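# Put phone on comic book, laptop on stand

## Task

Place the phone lying flat with all of it resting on the comic book, and place the closed laptop on the laptop stand with its top face upward and one of its long edges resting against the stand's lips; at the end the robot must be touching neither object.

## Robot and tools

Robot: two arms, left_arm and right_arm, each ending in a parallel gripper. The fingers point along the gripper's +z axis and open and close along its y axis. end_effector_position is the spot between the finger pads, roughly 1 cm behind the tips.

Frame: one scene frame for everything. Origin at table-top height, halfway between the nominal arm bases. +z is up, +x reaches out over the table, and left_arm sits on the +y side (arm names do not match image sides). Actual bases: left_arm at (+0.031, +0.243, 0) m, quat_wxyz (+1.000, 0, 0, +0.014); right_arm at (-0.029, -0.309, 0) m, quat_wxyz (+1.000, 0, 0, +0.003). Reported hand positions and orientations may be off by a few centimetres, more at long reach. A camera stand is fixed to the floor behind the arms. Loose objects may occasionally get nudged by an outside push.

The 14-number row (used by execute_actions and move): one list covering both arms, each number in [-1, 1]. Order: left_arm dx, dy, dz, rx, ry, rz, opening, then right_arm dx, dy, dz, rx, ry, rz, opening. dx..rz are offsets, not poses: they count from that arm's Hand target at the start of the action or move, along scene-frame axes, with rotation about the Hand target's position. 1.0 equals 0.6 m for dx, dy, dz and 180 degrees for rx, ry, rz; rx, ry, rz form a single rotation vector. A translation longer than 1.0 may be shortened along its direction. opening is absolute, not an offset: +1 fully open (0.094 m), -1 closed. Sending six zeros re-asks for the current Hand target; a 0 opening is a real half-open command, so to leave a gripper alone repeat its present opening.

execute_actions(actions, cameras): actions is a list of actions; each action is up to 15 rows, one per 1/30 s step; a short action repeats its last row to fill 15 steps. Every row counts from the action's start pose, not the previous row, and repeating an offset in a new action moves further. Empty actions just returns state and images. cameras picks which images (omit, null or ["all"] for all, [] for none; unknown names invalidate the call). Cameras: cam_head_left and cam_head_right, both 896x504.

move(target, speed, blend, opening_speed, blocking, cameras): straight-line paths from each Hand target toward one row, or a list of up to 15 rows, all offsets from the same starting Hand targets. speed is top path speed in m/s, 0.002 to 4.3, default 0.25 (turns up to twice that in rad/s), one number or one per target. blend (m) rounds corners in a list; default 0. opening_speed (0.2 or more, per second on the -1..+1 scale) closes fingers gradually; use it for fragile grips. blocking=false returns after about 0.5 s while motion continues. Paths share a 10 s cap, do not avoid obstacles or the other arm, and the gripper can lag, stray or overshoot speed, especially with the arm nearly straight. Avoid paths near an arm's own base; route around it. An opening change in a later list target is applied on arrival once everything is at rest. The result adds a move: line (done, off_target, moving, held, fault) and limits (paced = pose clipped, held = steps withheld). done means at rest within 10 mm and 2 degrees; neither done nor off_target tells you about contact.

wait(seconds 0 to 10): lets time run with commands held; a running move continues. stop(): brakes a running move, needing some distance. zoom_image(camera, region [x0, y0, x1, y1] pixels, at most 504 wide and high) enlarges part of the latest image from cam_head_left or cam_head_right. finished_scene(scene): ends the scene irreversibly; give the current scene's number. Only call it once the goal holds steadily.

Results: end_effector_position (m) and end_effector_quat_wxyz in the scene frame; Hand target = last commanded pose after clipping, which the next offsets start from; Tool commands; Joint positions (last number per arm is measured opening in m); joint torques (include arm weight, have offsets and noise; numbers 3 and 4 wrap at ±28 N m); Joint velocities, reading within noise when still; grip_measured (opening on the command scale, up to about 2.7 mm wide when empty, and up to ~3 mm narrower than a hard part under full squeeze); grip_effort_nm (motor effort, negative closing, not pad force, with offset; n/a when unmeasured).

Control notes: orientation commands are clipped to 40 degrees from the measured one each step. Friction and weight can leave the gripper a few centimetres short even in free air; waiting will not fix it, so resend the missing offset. A blocked arm keeps pressing until commanded back past its gripper. Pressing from about 0.05 below first-touch grip_measured reaches full force (50 to 64 N per pad). To release, command well above grip_measured. Joint ranges (rad): waist -2.880 to 2.880, shoulder 0.000 to 3.142, elbow 0.000 to 3.019 (straight at 2.964), wrist pitch -1.693 to 1.571, wrist yaw -1.571 to 1.571, wrist roll -2.094 to 2.094. Near the first joint's axis, small gripper moves can swing the whole arm.

Avoid: dropping or releasing moving objects, slamming or hard pushes, letting anything fall off the table or leaving it off the table (that fails), hitting fixed or heavy things, and any contact or squeeze between the two arms (the clearance check does not stop gripper-to-gripper contact). Watch motor heat: holding loads, outstretched arms or pushing at unreachable poses heats motors; a MOTOR HOT line appears at 85 °C, and at 100 °C that arm goes limp for 30 to 60 s or more (OVER-TEMPERATURE FAULT), possibly without warning. Move smoothly and finish quickly, since the scene keeps running while you think.

Each tool is called after "Emit:" by a JSON object that holds its "api" and its "payload".

## Session

Emit:
{"api": "execute_actions", "payload": {"actions": []}}

Scene clock: 0.00 s.
left_arm: end_effector_position=(+0.4918, +0.7722, +0.2721) grip_measured=+1.000 grip_effort_nm=n/a end_effector_quat_wxyz=(+0.538, +0.343, +0.763, +0.102) | right_arm: end_effector_position=(+0.0818, -0.5453, +0.1553) grip_measured=+1.000 grip_effort_nm=n/a end_effector_quat_wxyz=(-0.017, +0.931, +0.365, +0.017)
Joint positions: left_arm=[1.048 1.958 1.826 -0.907 1.087 1.594 0.094] | right_arm=[-1.159 1.066 0.823 -1.361 -0.035 1.239 0.094]
Joint velocities: within noise
Joint torques (N m): no reading
Motor temperatures (°C): left_arm=[23 25 27 24 28 25 28] | right_arm=[27 30 27 25 24 24 25]
Heat: left arm: hottest wrist yaw 28 °C; right arm: hottest shoulder 30 °C.
Hand target: left_arm +0.4940, +0.7762, +0.2939; +0.539, +0.352, +0.755, +0.121 | right_arm +0.0850, -0.5526, +0.1636; -0.006, +0.931, +0.366, +0.017
Tool commands: left_gripper/opening=+1.0 right_gripper/opening=+1.0

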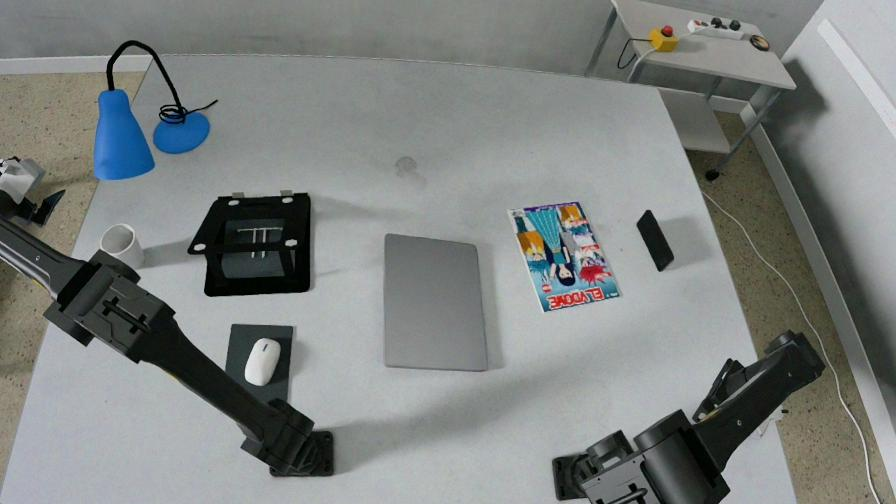

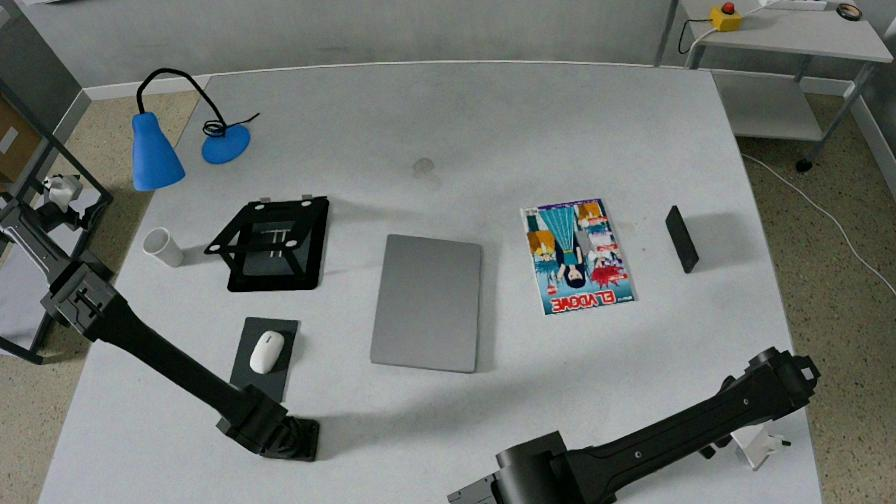

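Emit:
{"api": "zoom_image", "payload": {"camera": "cam_head_left", "region": [80, 170, 360, 328]}}

Emit:
{"api": "zoom_image", "payload": {"camera": "cam_head_right", "region": [480, 170, 760, 328]}}

Emit:
{"api": "zoom_image", "payload": {"camera": "cam_head_right", "region": [340, 210, 560, 390]}}

Emit:
{"api": "zoom_image", "payload": {"camera": "cam_head_right", "region": [180, 170, 400, 328]}}

Emit:
{"api": "zoom_image", "payload": {"camera": "cam_head_left", "region": [480, 170, 760, 328]}}

Scaled by 1.800.

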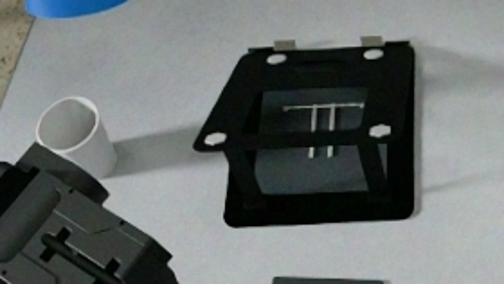

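Scaled by 1.800.

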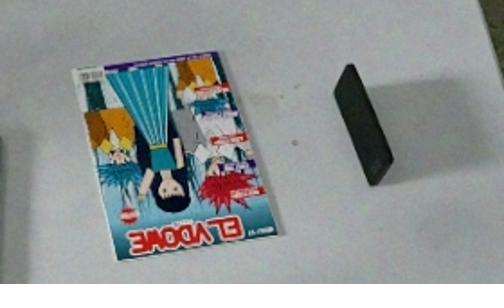

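Scaled by 2.291.

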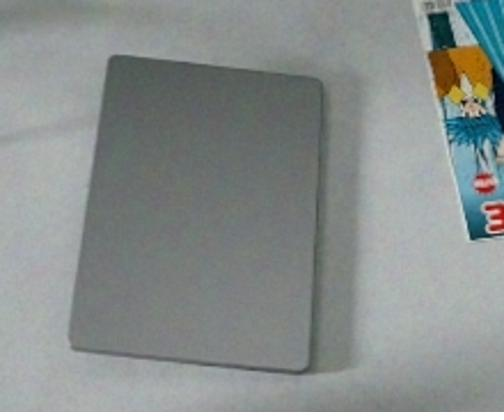

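Scaled by 2.291.

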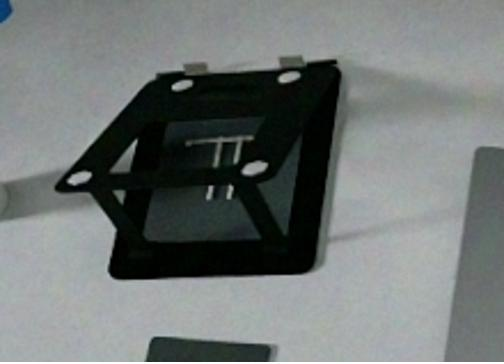

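Scaled by 1.800.

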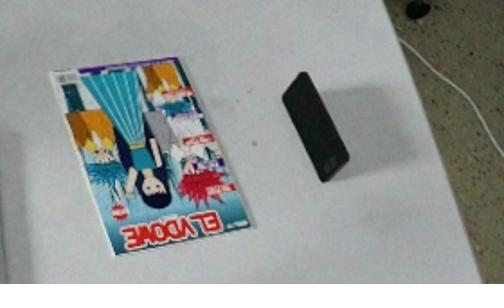

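Emit:
{"api": "move", "payload": {"target": [0,0,0,0,0,0,1,0.708,0,0.1,0,0,-0.217,1], "speed": 0.6}}

Scene clock: 48.53 s.
left_arm: end_effector_position=(+0.4918, +0.7722, +0.2721) grip_measured=+1.000 grip_effort_nm=0.022 end_effector_quat_wxyz=(+0.538, +0.343, +0.763, +0.102) | right_arm: end_effector_position=(+0.4945, -0.5463, +0.2165) grip_measured=+1.000 grip_effort_nm=-0.007 end_effector_quat_wxyz=(-0.074, +0.953, +0.286, +0.058)
Joint positions: left_arm=[1.048 1.958 1.826 -0.907 1.087 1.594 0.094] | right_arm=[-0.486 1.866 1.835 -1.561 -0.188 2.075 0.094]
Joint velocities: within noise
Joint torques (N m): left_arm=[-1.9 -23.65 13.71 1.18 0.49 -0.03] | right_arm=[0.62 -19.37 12.75 -0.29 -0.1 0.23]
Motor temperatures (°C): left_arm=[23 31 31 24 28 24 27] | right_arm=[27 30 35 25 24 24 25]
Heat: left arm: hottest shoulder 31 °C; right arm: hottest elbow 35 °C.
Hand target: left_arm +0.4940, +0.7762, +0.2939; +0.539, +0.352, +0.755, +0.121 | right_arm +0.5098, -0.5528, +0.2236; +0.000, +0.999, +0.033, +0.018
Off the commanded pose: left_arm 0.022 m, 3 deg | right_arm 0.018 m, 31 deg.
joint sent to its limit (right arm) — joint 6 (wrist roll), upper limit. The joint targets are off in orientation, not in position.
move: off_target (left_arm, right_arm)

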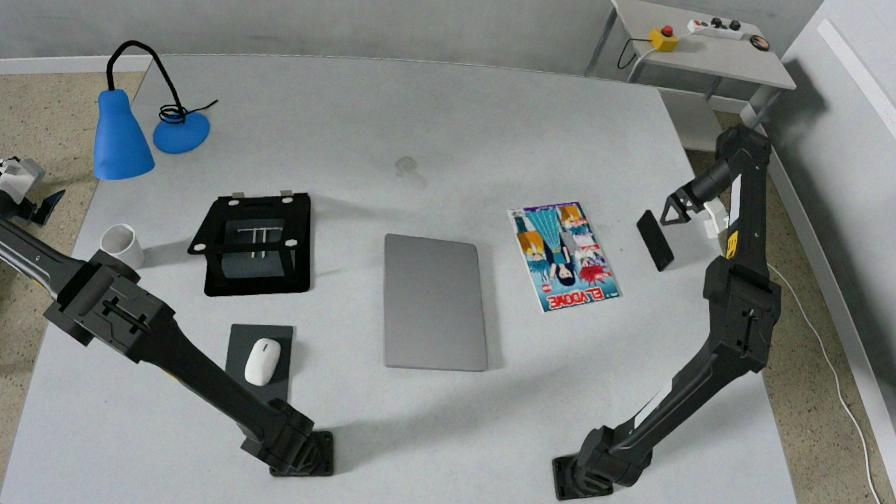

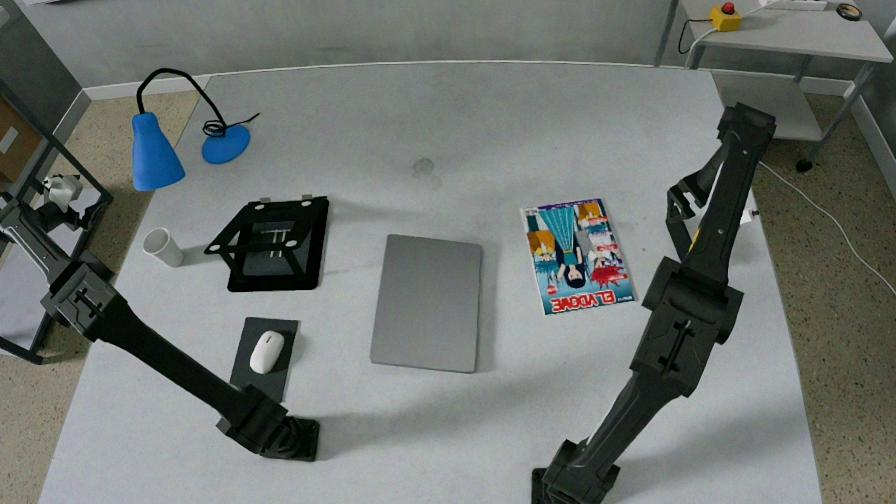

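Emit:
{"api": "move", "payload": {"target": [[0,0,0,0,0,0,1,0.0,0,0.05,0,0,0.5,1],[0,0,0,0,0,0,1,0.0,0,0.05,0,0,0.995,1]], "speed": 0.8}}

Emit:
{"api": "zoom_image", "payload": {"camera": "cam_head_left", "region": [600, 160, 740, 300]}}

Emit:
{"api": "zoom_image", "payload": {"camera": "cam_head_right", "region": [620, 160, 760, 300]}}

Scene clock: 59.87 s.
left_arm: end_effector_position=(+0.4918, +0.7722, +0.2721) grip_measured=+1.000 grip_effort_nm=0.017 end_effector_quat_wxyz=(+0.538, +0.343, +0.763, +0.102) | right_arm: end_effector_position=(+0.4934, -0.5509, +0.2468) grip_measured=+1.000 grip_effort_nm=-0.032 end_effector_quat_wxyz=(-0.020, -0.017, +1.000, +0.000)
Joint positions: left_arm=[1.048 1.958 1.826 -0.907 1.087 1.594 0.094] | right_arm=[-0.432 1.884 1.949 -1.672 0.017 -0.462 0.094]
Joint velocities: within noise
Joint torques (N m): left_arm=[-0.79 -23.59 13.78 1.11 0.49 -0.01] | right_arm=[1.14 -19.55 12.75 -0.25 -0.05 0.12]
Motor temperatures (°C): left_arm=[23 32 32 24 28 24 27] | right_arm=[27 32 36 25 24 24 25]
Heat: left arm: hottest shoulder 32 °C; right arm: hottest elbow 36 °C.
Hand target: left_arm +0.4940, +0.7762, +0.2939; +0.539, +0.352, +0.755, +0.121 | right_arm +0.5098, -0.5528, +0.2534; -0.018, -0.025, +1.000, +0.000
Off the commanded pose: left_arm 0.022 m, 3 deg | right_arm 0.018 m, 1 deg.
joint sent to its limit (right arm) — joint 4 (wrist pitch), lower limit. The joint targets still meet the commanded pose.
move: off_target (left_arm, right_arm)

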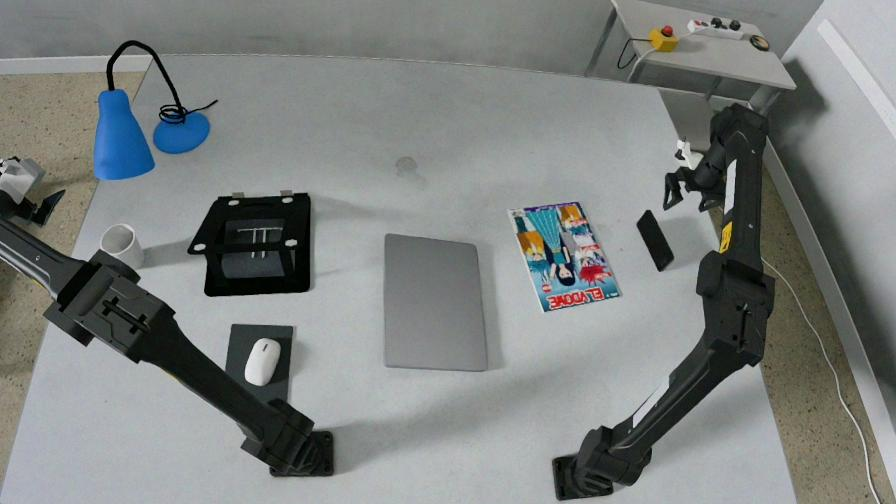

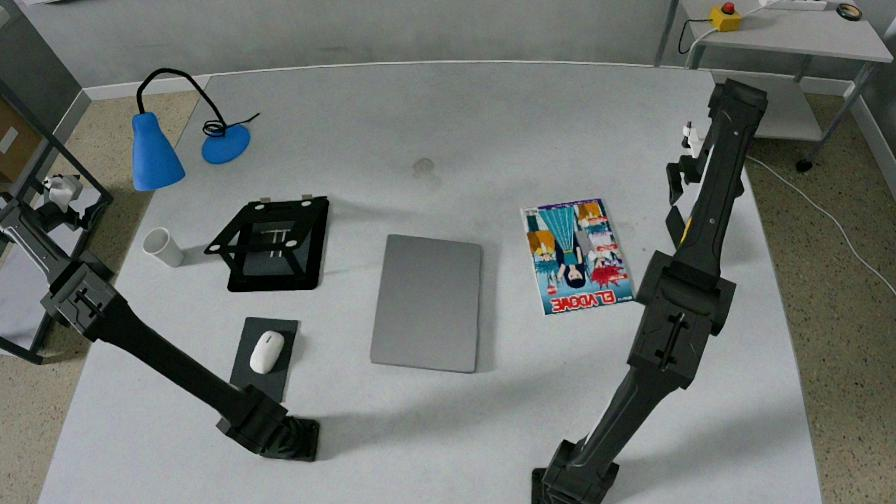

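Scaled by 3.600.

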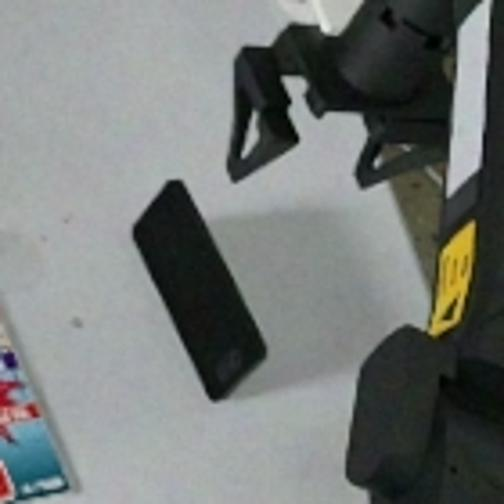

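Scaled by 3.600.

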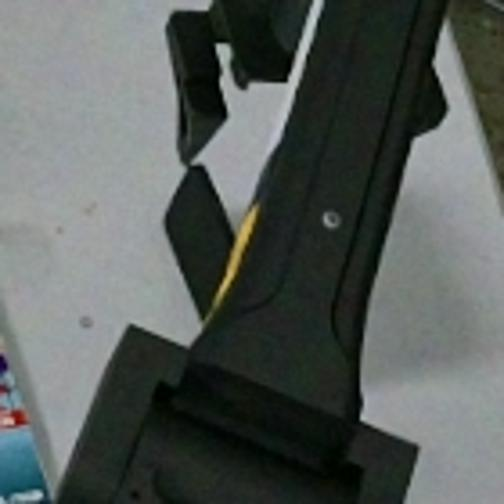

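Emit:
{"api": "move", "payload": {"target": [0,0,0,0,0,0,1,0.0,0.005,-0.15,0,0,0.05,1], "speed": 0.5}}

Emit:
{"api": "zoom_image", "payload": {"camera": "cam_head_left", "region": [600, 160, 740, 300]}}

Emit:
{"api": "zoom_image", "payload": {"camera": "cam_head_right", "region": [620, 160, 760, 300]}}

Scene clock: 80.33 s.
left_arm: end_effector_position=(+0.4918, +0.7722, +0.2721) grip_measured=+1.000 grip_effort_nm=0.022 end_effector_quat_wxyz=(+0.538, +0.343, +0.763, +0.102) | right_arm: end_effector_position=(+0.5056, -0.5556, +0.1742) grip_measured=+1.000 grip_effort_nm=-0.032 end_effector_quat_wxyz=(-0.014, -0.094, +0.996, -0.003)
Joint positions: left_arm=[1.048 1.958 1.826 -0.907 1.087 1.594 0.094] | right_arm=[-0.431 1.916 1.806 -1.482 0.018 -0.613 0.094]
Joint velocities: within noise
Joint torques (N m): left_arm=[-1.14 -23.59 13.7 1.05 0.55 -0.09] | right_arm=[1.44 -20.54 7.57 0.43 0.07 0.1]
Motor temperatures (°C): left_arm=[23 32 33 24 28 24 27] | right_arm=[27 33 40 25 24 23 25]
Heat: left arm: hottest elbow 33 °C; right arm: hottest elbow 40 °C.
Hand target: left_arm +0.4940, +0.7762, +0.2939; +0.539, +0.352, +0.755, +0.121 | right_arm +0.5098, -0.5498, +0.1634; -0.018, -0.104, +0.994, -0.001
Off the commanded pose: left_arm 0.022 m, 3 deg | right_arm 0.013 m, 1 deg.
move: off_target (left_arm, right_arm)

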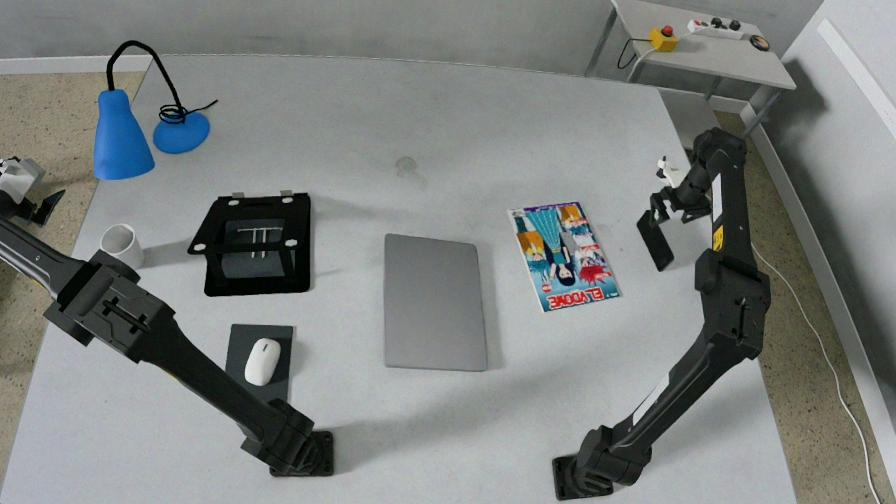

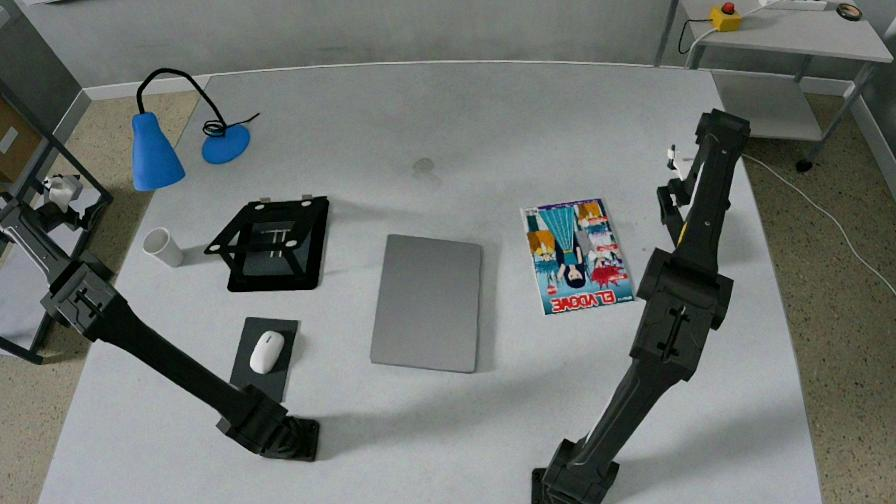

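Scaled by 3.600.

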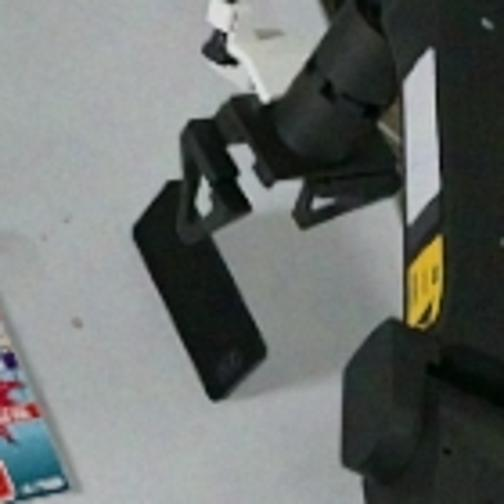

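Scaled by 3.600.

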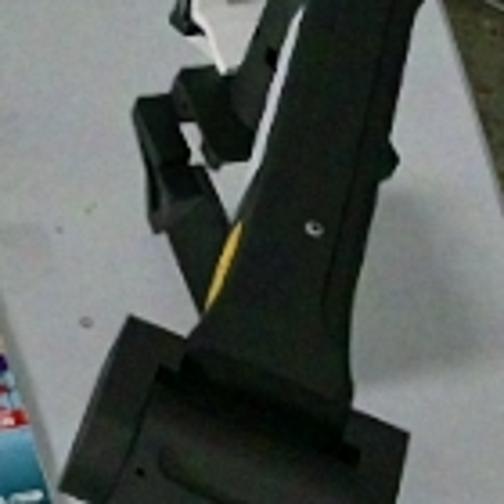

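Emit:
{"api": "move", "payload": {"target": [0,0,0,0,0,0,1,0.083,-0.05,-0.035,0,0,0,1], "speed": 0.4}}

Emit:
{"api": "zoom_image", "payload": {"camera": "cam_head_left", "region": [600, 160, 740, 300]}}

Emit:
{"api": "zoom_image", "payload": {"camera": "cam_head_right", "region": [620, 160, 760, 300]}}

Scene clock: 88.00 s.
left_arm: end_effector_position=(+0.4918, +0.7722, +0.2721) grip_measured=+1.000 grip_effort_nm=0.022 end_effector_quat_wxyz=(+0.538, +0.343, +0.763, +0.102) | right_arm: end_effector_position=(+0.5452, -0.5737, +0.1330) grip_measured=+1.000 grip_effort_nm=-0.032 end_effector_quat_wxyz=(-0.030, -0.100, +0.995, +0.007)
Joint positions: left_arm=[1.048 1.958 1.826 -0.907 1.087 1.594 0.094] | right_arm=[-0.431 2.085 1.964 -1.508 0.018 -0.625 0.094]
Joint velocities: within noise
Joint torques (N m): left_arm=[-1.55 -23.77 13.7 1.09 0.52 -0.11] | right_arm=[0.67 -23.24 12.46 -0.32 0.07 0.09]
Motor temperatures (°C): left_arm=[23 33 33 24 28 24 27] | right_arm=[27 33 39 25 24 23 25]
Heat: left arm: hottest shoulder 33 °C; right arm: hottest elbow 39 °C.
Hand target: left_arm +0.4940, +0.7762, +0.2939; +0.539, +0.352, +0.755, +0.121 | right_arm +0.5596, -0.5797, +0.1425; -0.018, -0.104, +0.994, -0.001
Off the commanded pose: left_arm 0.022 m, 3 deg | right_arm 0.018 m, 2 deg.
move: off_target (left_arm, right_arm)

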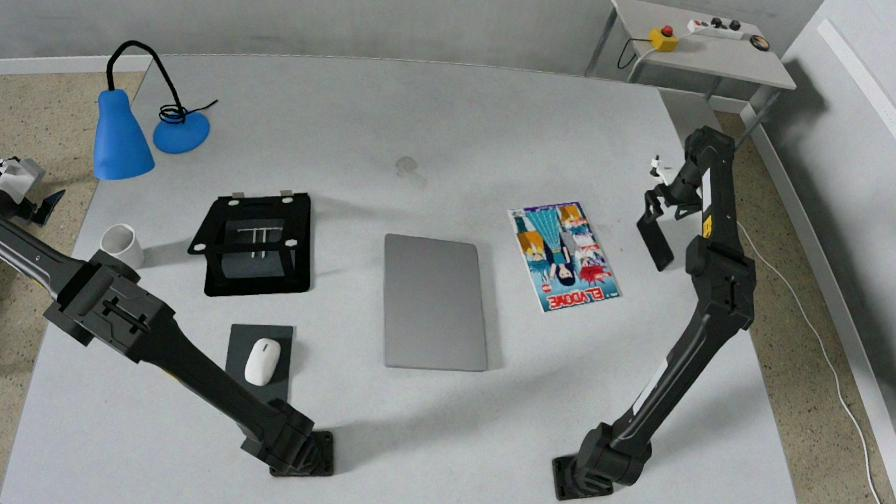

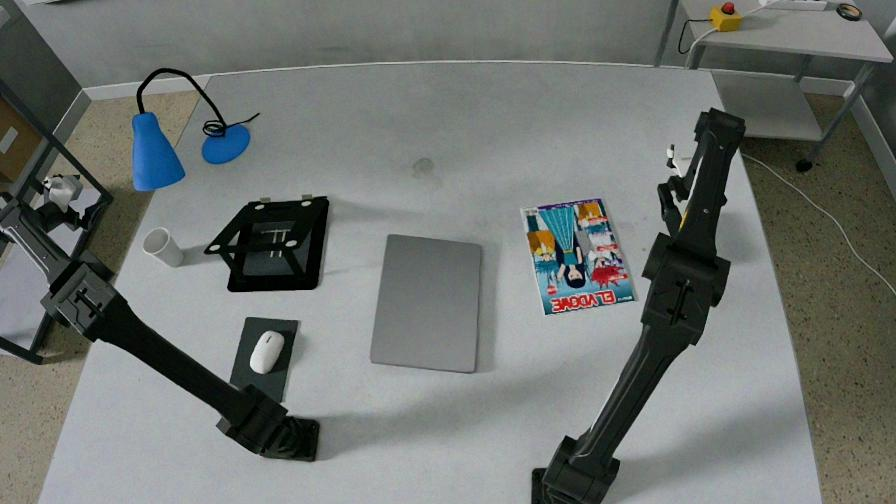

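Scaled by 3.600.

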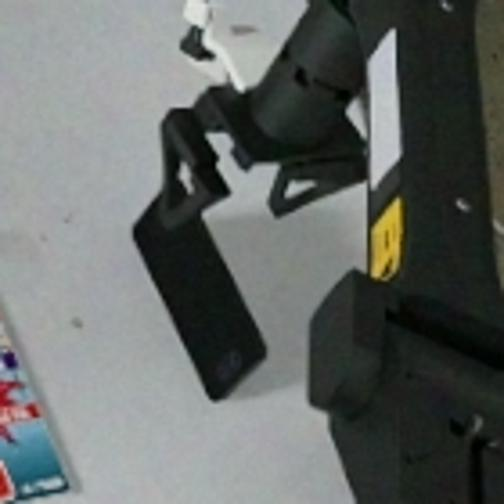

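Scaled by 3.600.

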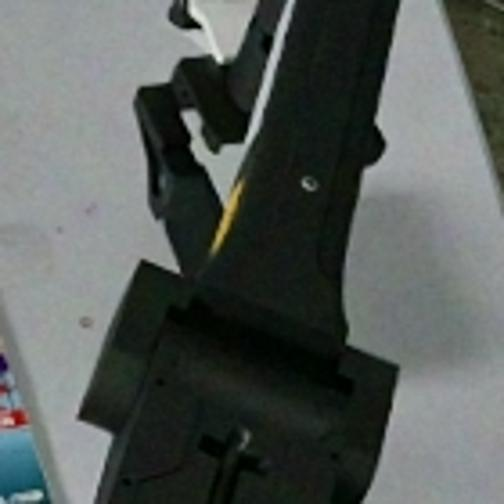

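Emit:
{"api": "move", "payload": {"target": [0,0,0,0,0,0,1,0.01,-0.02,-0.13,0,0,0,1], "speed": 0.25}}

Emit:
{"api": "zoom_image", "payload": {"camera": "cam_head_left", "region": [600, 160, 740, 300]}}

Scene clock: 93.17 s.
left_arm: end_effector_position=(+0.4918, +0.7722, +0.2721) grip_measured=+1.000 grip_effort_nm=0.022 end_effector_quat_wxyz=(+0.538, +0.343, +0.763, +0.102) | right_arm: end_effector_position=(+0.5676, -0.5852, +0.0797) grip_measured=+1.000 grip_effort_nm=-0.032 end_effector_quat_wxyz=(-0.012, -0.105, +0.994, -0.004)
Joint positions: left_arm=[1.048 1.958 1.826 -0.907 1.087 1.594 0.094] | right_arm=[-0.433 2.157 1.944 -1.374 0.019 -0.637 0.094]
Joint velocities: within noise
Joint torques (N m): left_arm=[-1.32 -23.18 13.79 1.07 0.48 -0.03] | right_arm=[-0.09 -23.77 7.94 0.46 0.07 0.1]
Motor temperatures (°C): left_arm=[23 33 33 24 28 24 27] | right_arm=[27 34 39 25 24 23 25]
Heat: left arm: hottest shoulder 33 °C; right arm: hottest elbow 39 °C.
Hand target: left_arm +0.4940, +0.7762, +0.2939; +0.539, +0.352, +0.755, +0.121 | right_arm +0.5655, -0.5918, +0.0644; -0.019, -0.104, +0.994, -0.001
Off the commanded pose: left_arm 0.022 m, 3 deg | right_arm 0.017 m, 1 deg.
move: off_target (left_arm, right_arm)

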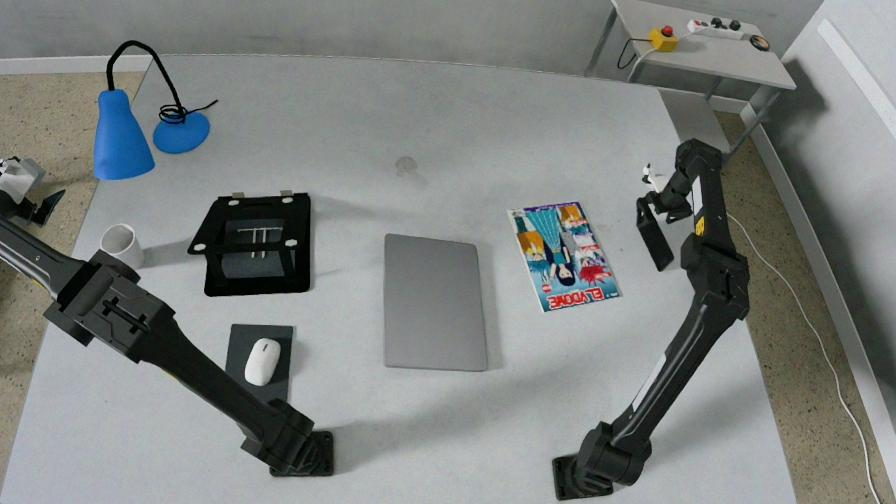

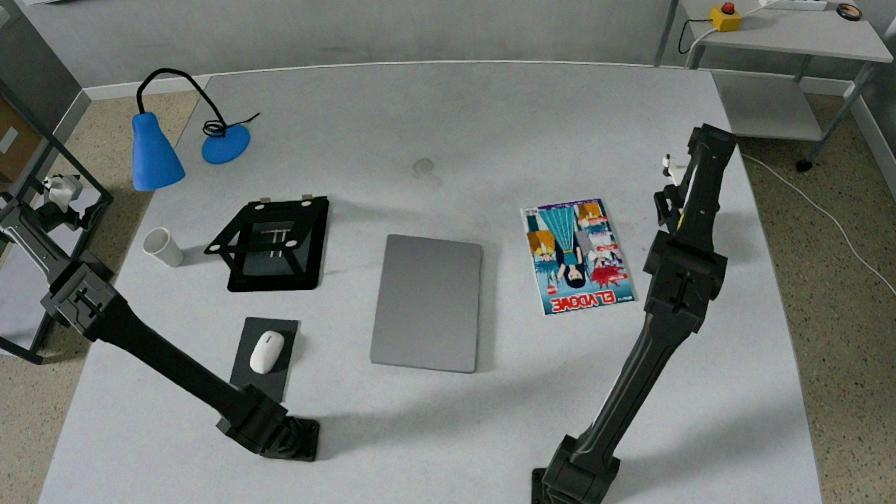

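Scaled by 3.600.

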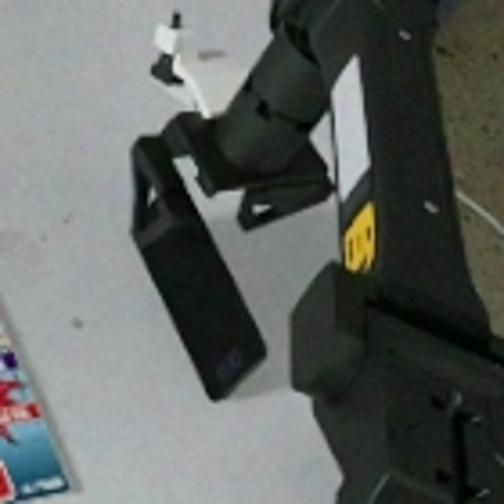

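Emit:
{"api": "move", "payload": {"target": [0,0,0,0,0,0,1,-0.015,-0.025,-0.035,0,0,0,1], "speed": 0.15}}

Emit:
{"api": "zoom_image", "payload": {"camera": "cam_head_left", "region": [600, 160, 740, 300]}}

Scene clock: 98.60 s.
left_arm: end_effector_position=(+0.4918, +0.7722, +0.2721) grip_measured=+1.000 grip_effort_nm=0.027 end_effector_quat_wxyz=(+0.538, +0.343, +0.763, +0.102) | right_arm: end_effector_position=(+0.5619, -0.6030, +0.0689) grip_measured=+1.000 grip_effort_nm=-0.027 end_effector_quat_wxyz=(-0.004, -0.104, +0.995, -0.009)
Joint positions: left_arm=[1.048 1.958 1.826 -0.907 1.087 1.594 0.094] | right_arm=[-0.461 2.157 1.916 -1.326 0.02 -0.663 0.094]
Joint velocities: within noise
Joint torques (N m): left_arm=[-1.14 -23 13.72 1.24 0.53 -0.06] | right_arm=[0.03 -23.3 7.21 0.4 0.06 0.07]
Motor temperatures (°C): left_arm=[23 33 33 24 28 24 27] | right_arm=[27 35 38 25 24 23 25]
Heat: left arm: hottest shoulder 33 °C; right arm: hottest elbow 38 °C.
Hand target: left_arm +0.4940, +0.7762, +0.2939; +0.539, +0.352, +0.755, +0.121 | right_arm +0.5566, -0.6068, +0.0436; -0.018, -0.104, +0.994, -0.001
Off the commanded pose: left_arm 0.022 m, 3 deg | right_arm 0.026 m, 2 deg.
move: off_target (left_arm, right_arm)

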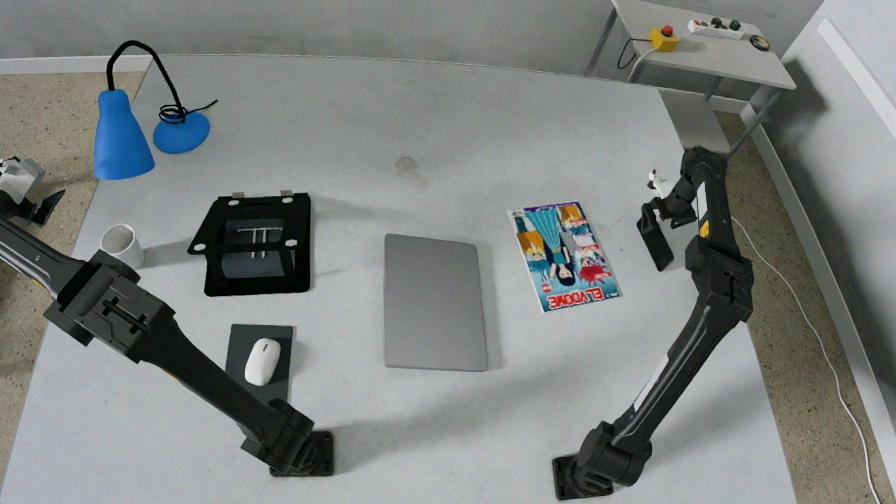

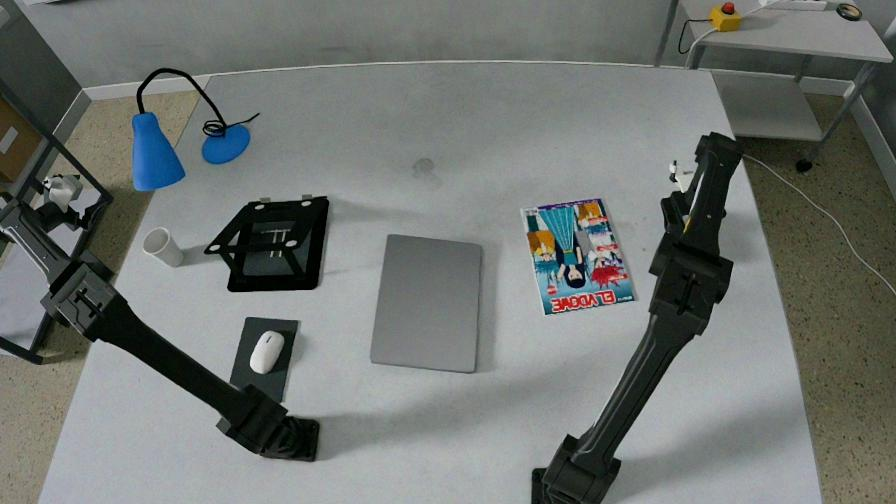

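Scaled by 3.600.

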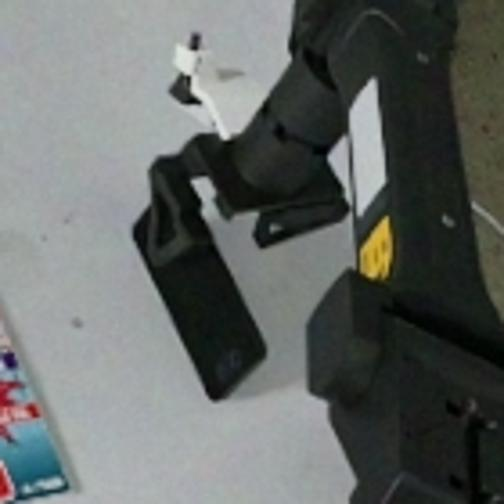

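Emit:
{"api": "move", "payload": {"target": [0,0,0,0,0,0,1,0.0,0,-0.025,0,0,0,1], "speed": 0.15, "cameras": []}}

Scene clock: 102.00 s.
left_arm: end_effector_position=(+0.4918, +0.7722, +0.2721) grip_measured=+1.000 grip_effort_nm=0.022 end_effector_quat_wxyz=(+0.538, +0.343, +0.763, +0.102) | right_arm: end_effector_position=(+0.5624, -0.6032, +0.0538) grip_measured=+1.000 grip_effort_nm=-0.032 end_effector_quat_wxyz=(-0.004, -0.104, +0.995, -0.009)
Joint positions: left_arm=[1.048 1.958 1.826 -0.907 1.087 1.594 0.094] | right_arm=[-0.461 2.17 1.897 -1.295 0.02 -0.664 0.094]
Joint velocities: within noise
Joint torques (N m): left_arm=[-1.55 -24 13.65 1.14 0.48 -0.03] | right_arm=[-0.09 -23.06 7.16 0.47 0.06 0.09]
Motor temperatures (°C): left_arm=[23 33 33 24 28 24 27] | right_arm=[27 35 38 25 24 23 25]
Heat: left arm: hottest shoulder 33 °C; right arm: hottest elbow 38 °C.
Hand target: left_arm +0.4940, +0.7762, +0.2939; +0.539, +0.352, +0.755, +0.121 | right_arm +0.5566, -0.6068, +0.0285; -0.018, -0.104, +0.994, -0.001
Off the commanded pose: left_arm 0.022 m, 3 deg | right_arm 0.026 m, 2 deg.
move: off_target (left_arm, right_arm)
No camera images: "cameras" was empty.

Emit:
{"api": "move", "payload": {"target": [[0,0,0,0,0,0,1,0.01,0.006,0.042,0,0,0,-0.94]], "speed": 0.1, "opening_speed": 1.5}}

Emit:
{"api": "zoom_image", "payload": {"camera": "cam_head_left", "region": [600, 160, 740, 300]}}

Scene clock: 105.53 s.
left_arm: end_effector_position=(+0.4918, +0.7722, +0.2721) grip_measured=+1.000 grip_effort_nm=0.017 end_effector_quat_wxyz=(+0.538, +0.343, +0.763, +0.102) | right_arm: end_effector_position=(+0.5534, -0.5988, +0.0540) grip_measured=-0.842 grip_effort_nm=-1.033 end_effector_quat_wxyz=(-0.021, -0.104, +0.994, +0.002)
Joint positions: left_arm=[1.048 1.958 1.826 -0.907 1.087 1.594 0.094] | right_arm=[-0.461 2.17 1.897 -1.335 0.02 -0.664 0.007]
Joint velocities: within noise
Joint torques (N m): left_arm=[-2.14 -23 13.91 0.84 0.49 -0.04] | right_arm=[0.62 -23.94 10.76 -0.25 0.07 0.17]
Motor temperatures (°C): left_arm=[23 33 34 24 28 24 27] | right_arm=[27 36 38 25 24 23 25]
Heat: left arm: hottest elbow 34 °C; right arm: hottest elbow 38 °C.
Hand target: left_arm +0.4940, +0.7762, +0.2939; +0.539, +0.352, +0.755, +0.121 | right_arm +0.5626, -0.6032, +0.0537; -0.018, -0.104, +0.994, -0.001
Off the commanded pose: left_arm 0.022 m, 3 deg | right_arm 0.010 m, 0 deg.
move: off_target (left_arm)

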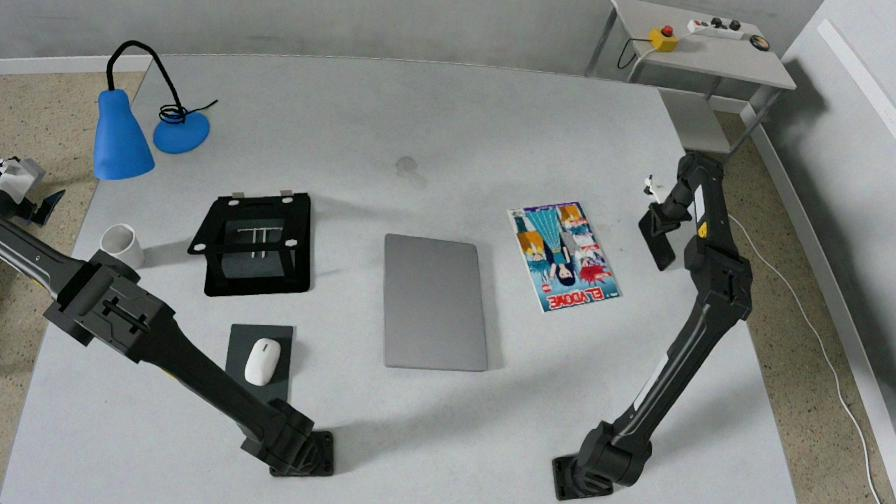

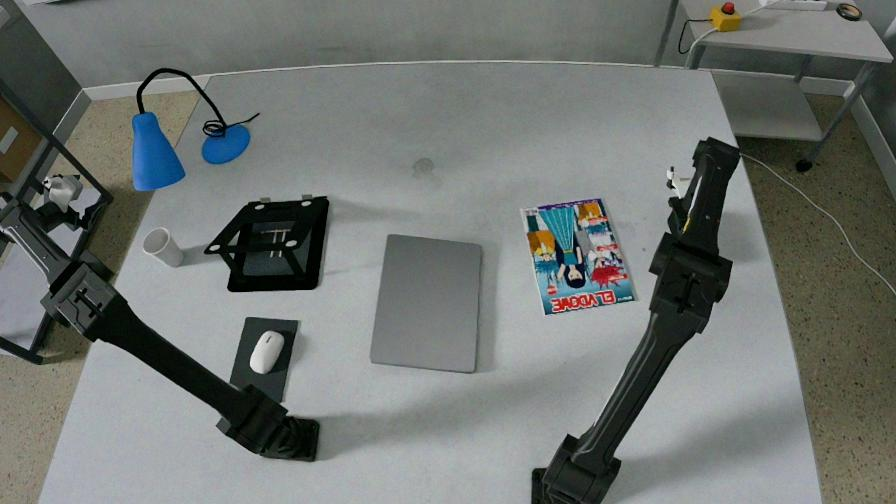

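Scaled by 3.600.

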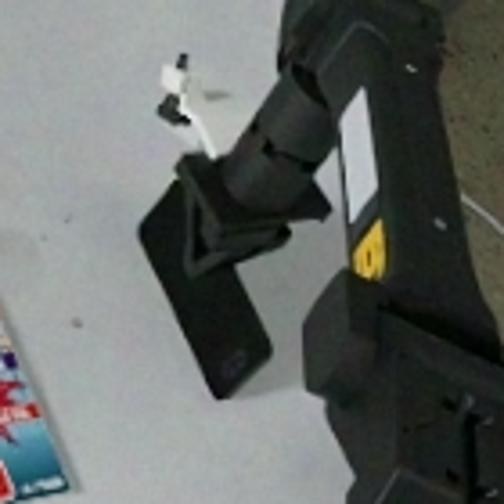

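Emit:
{"api": "move", "payload": {"target": [[0,0,0,0,0,0,1,0,0,0.18,0,0,0,-0.94],[0,0,0,0,0,0,1,-0.05,0.36,0.18,0.272,0.058,0,-0.94]], "speed": 0.5, "blend": 0.05}}

Emit:
{"api": "zoom_image", "payload": {"camera": "cam_head_left", "region": [480, 120, 700, 340]}}

Emit:
{"api": "zoom_image", "payload": {"camera": "cam_head_right", "region": [480, 120, 700, 340]}}

Scene clock: 119.57 s.
left_arm: end_effector_position=(+0.4918, +0.7722, +0.2721) grip_measured=+1.000 grip_effort_nm=0.022 end_effector_quat_wxyz=(+0.538, +0.343, +0.763, +0.102) | right_arm: end_effector_position=(+0.5373, -0.3918, +0.1426) grip_measured=-0.843 grip_effort_nm=-1.038 end_effector_quat_wxyz=(+0.016, -0.071, +0.922, +0.379)
Joint positions: left_arm=[1.048 1.958 1.826 -0.907 1.087 1.594 0.094] | right_arm=[-0.349 2.066 1.813 -1.668 -0.711 -0.627 0.007]
Joint velocities: within noise
Joint torques (N m): left_arm=[-1.61 -22.77 13.79 1.25 0.52 -0.01] | right_arm=[0.85 -27.28 7.01 -0.92 -0.61 0.17]
Motor temperatures (°C): left_arm=[23 33 34 24 28 24 27] | right_arm=[27 38 37 25 24 23 26]
Heat: left arm: hottest elbow 34 °C; right arm: hottest shoulder 38 °C.
Hand target: left_arm +0.4940, +0.7762, +0.2939; +0.539, +0.352, +0.755, +0.121 | right_arm +0.5326, -0.3873, +0.1617; -0.062, -0.102, +0.900, +0.420
Off the commanded pose: left_arm 0.022 m, 3 deg | right_arm 0.020 m, 11 deg.
joint sent to its limit (right arm) — joint 4 (wrist pitch), lower limit. The joint targets are off in orientation, not in position.
move: off_target (left_arm, right_arm)

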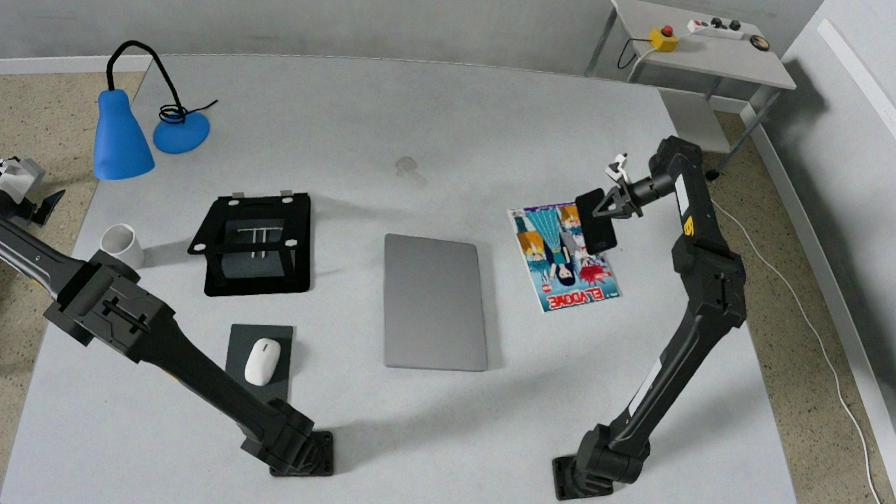

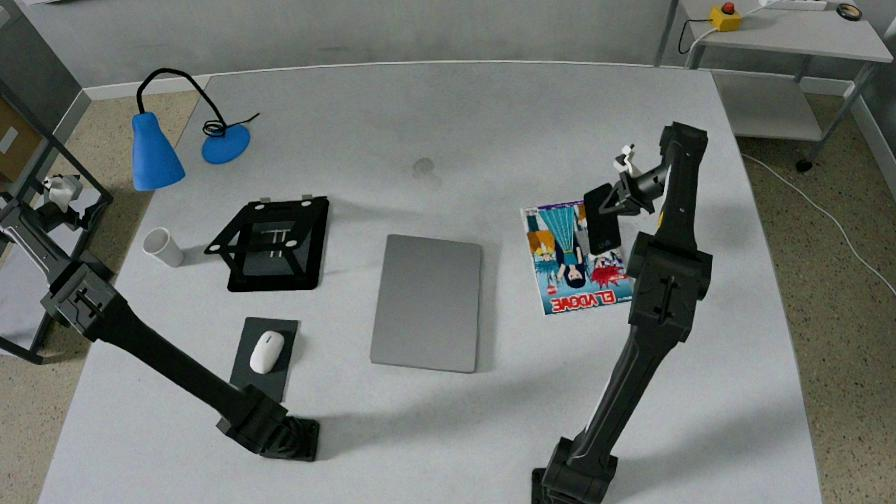

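Scaled by 2.291.

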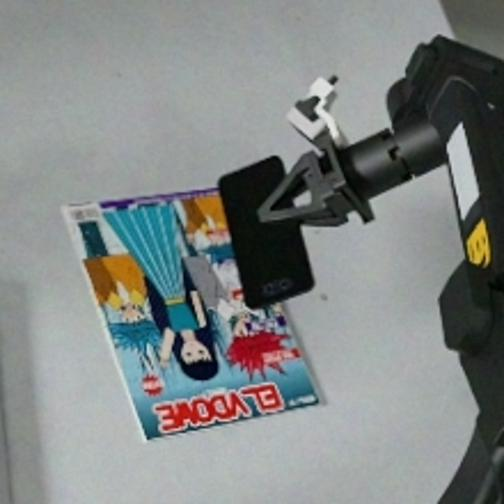

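Scaled by 2.291.

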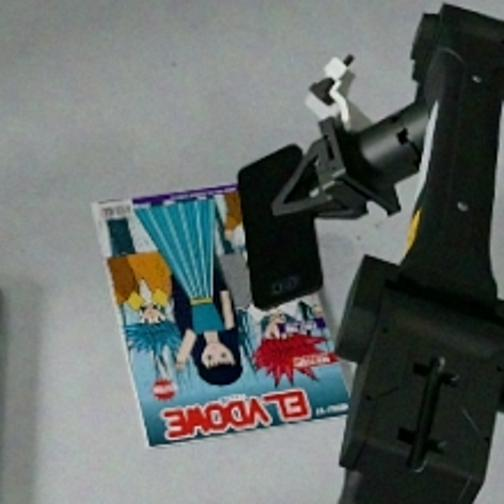

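Emit:
{"api": "move", "payload": {"target": [[0,0,0,0,0,0,1,-0.045,0.05,-0.15,0.0,0.0,0.03,-0.94]], "speed": 0.25}}

Emit:
{"api": "zoom_image", "payload": {"camera": "cam_head_left", "region": [480, 120, 700, 340]}}

Emit:
{"api": "zoom_image", "payload": {"camera": "cam_head_right", "region": [480, 120, 700, 340]}}

Scene clock: 130.10 s.
left_arm: end_effector_position=(+0.4918, +0.7722, +0.2721) grip_measured=+1.000 grip_effort_nm=0.027 end_effector_quat_wxyz=(+0.538, +0.343, +0.763, +0.102) | right_arm: end_effector_position=(+0.5081, -0.3624, +0.0730) grip_measured=-0.843 grip_effort_nm=-1.038 end_effector_quat_wxyz=(-0.046, -0.133, +0.908, +0.396)
Joint positions: left_arm=[1.048 1.958 1.826 -0.907 1.087 1.594 0.094] | right_arm=[-0.304 2.144 1.724 -1.668 -0.667 -0.772 0.007]
Joint velocities: within noise
Joint torques (N m): left_arm=[-0.91 -24.12 13.75 1.09 0.52 -0.01] | right_arm=[1.03 -23.88 6.45 -1.2 -0.45 0.11]
Motor temperatures (°C): left_arm=[23 33 34 24 28 24 27] | right_arm=[27 37 36 25 24 23 26]
Heat: left arm: hottest elbow 34 °C; right arm: hottest shoulder 37 °C.
Hand target: left_arm +0.4940, +0.7762, +0.2939; +0.539, +0.352, +0.755, +0.121 | right_arm +0.5056, -0.3571, +0.0717; -0.081, -0.144, +0.894, +0.416
Off the commanded pose: left_arm 0.022 m, 3 deg | right_arm 0.006 m, 5 deg.
joint sent to its limit (right arm) — joint 4 (wrist pitch), lower limit. The joint targets are off in orientation, not in position.
move: off_target (left_arm, right_arm)

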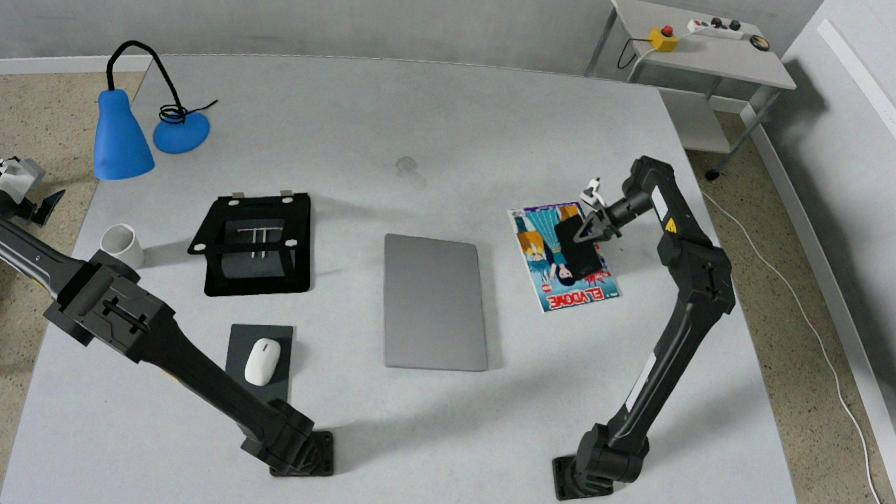

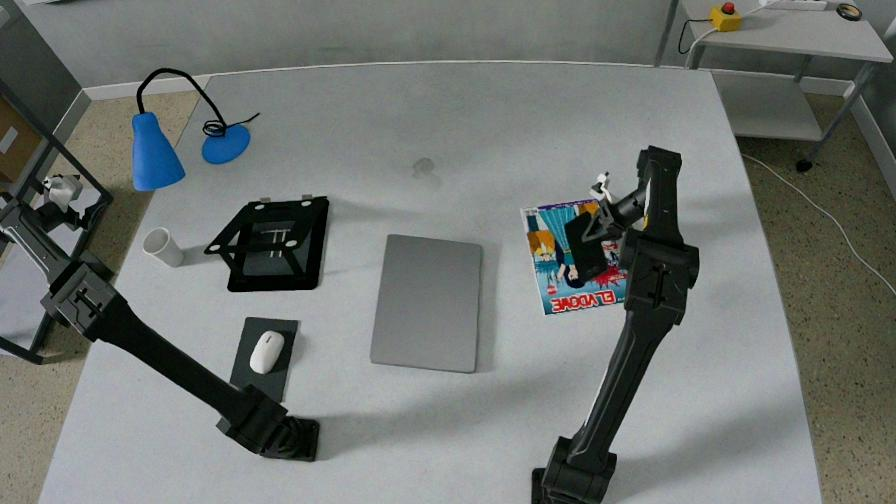

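Scaled by 2.291.

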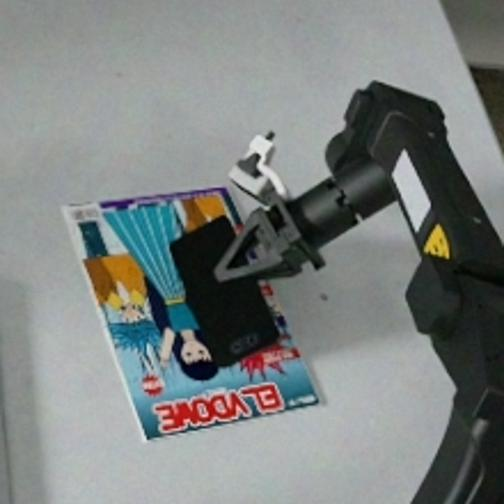

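Scaled by 2.291.

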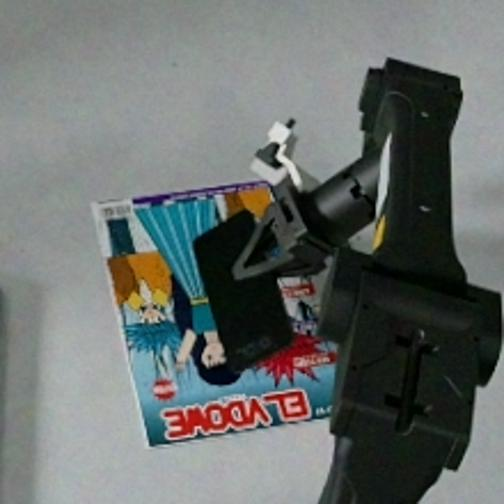

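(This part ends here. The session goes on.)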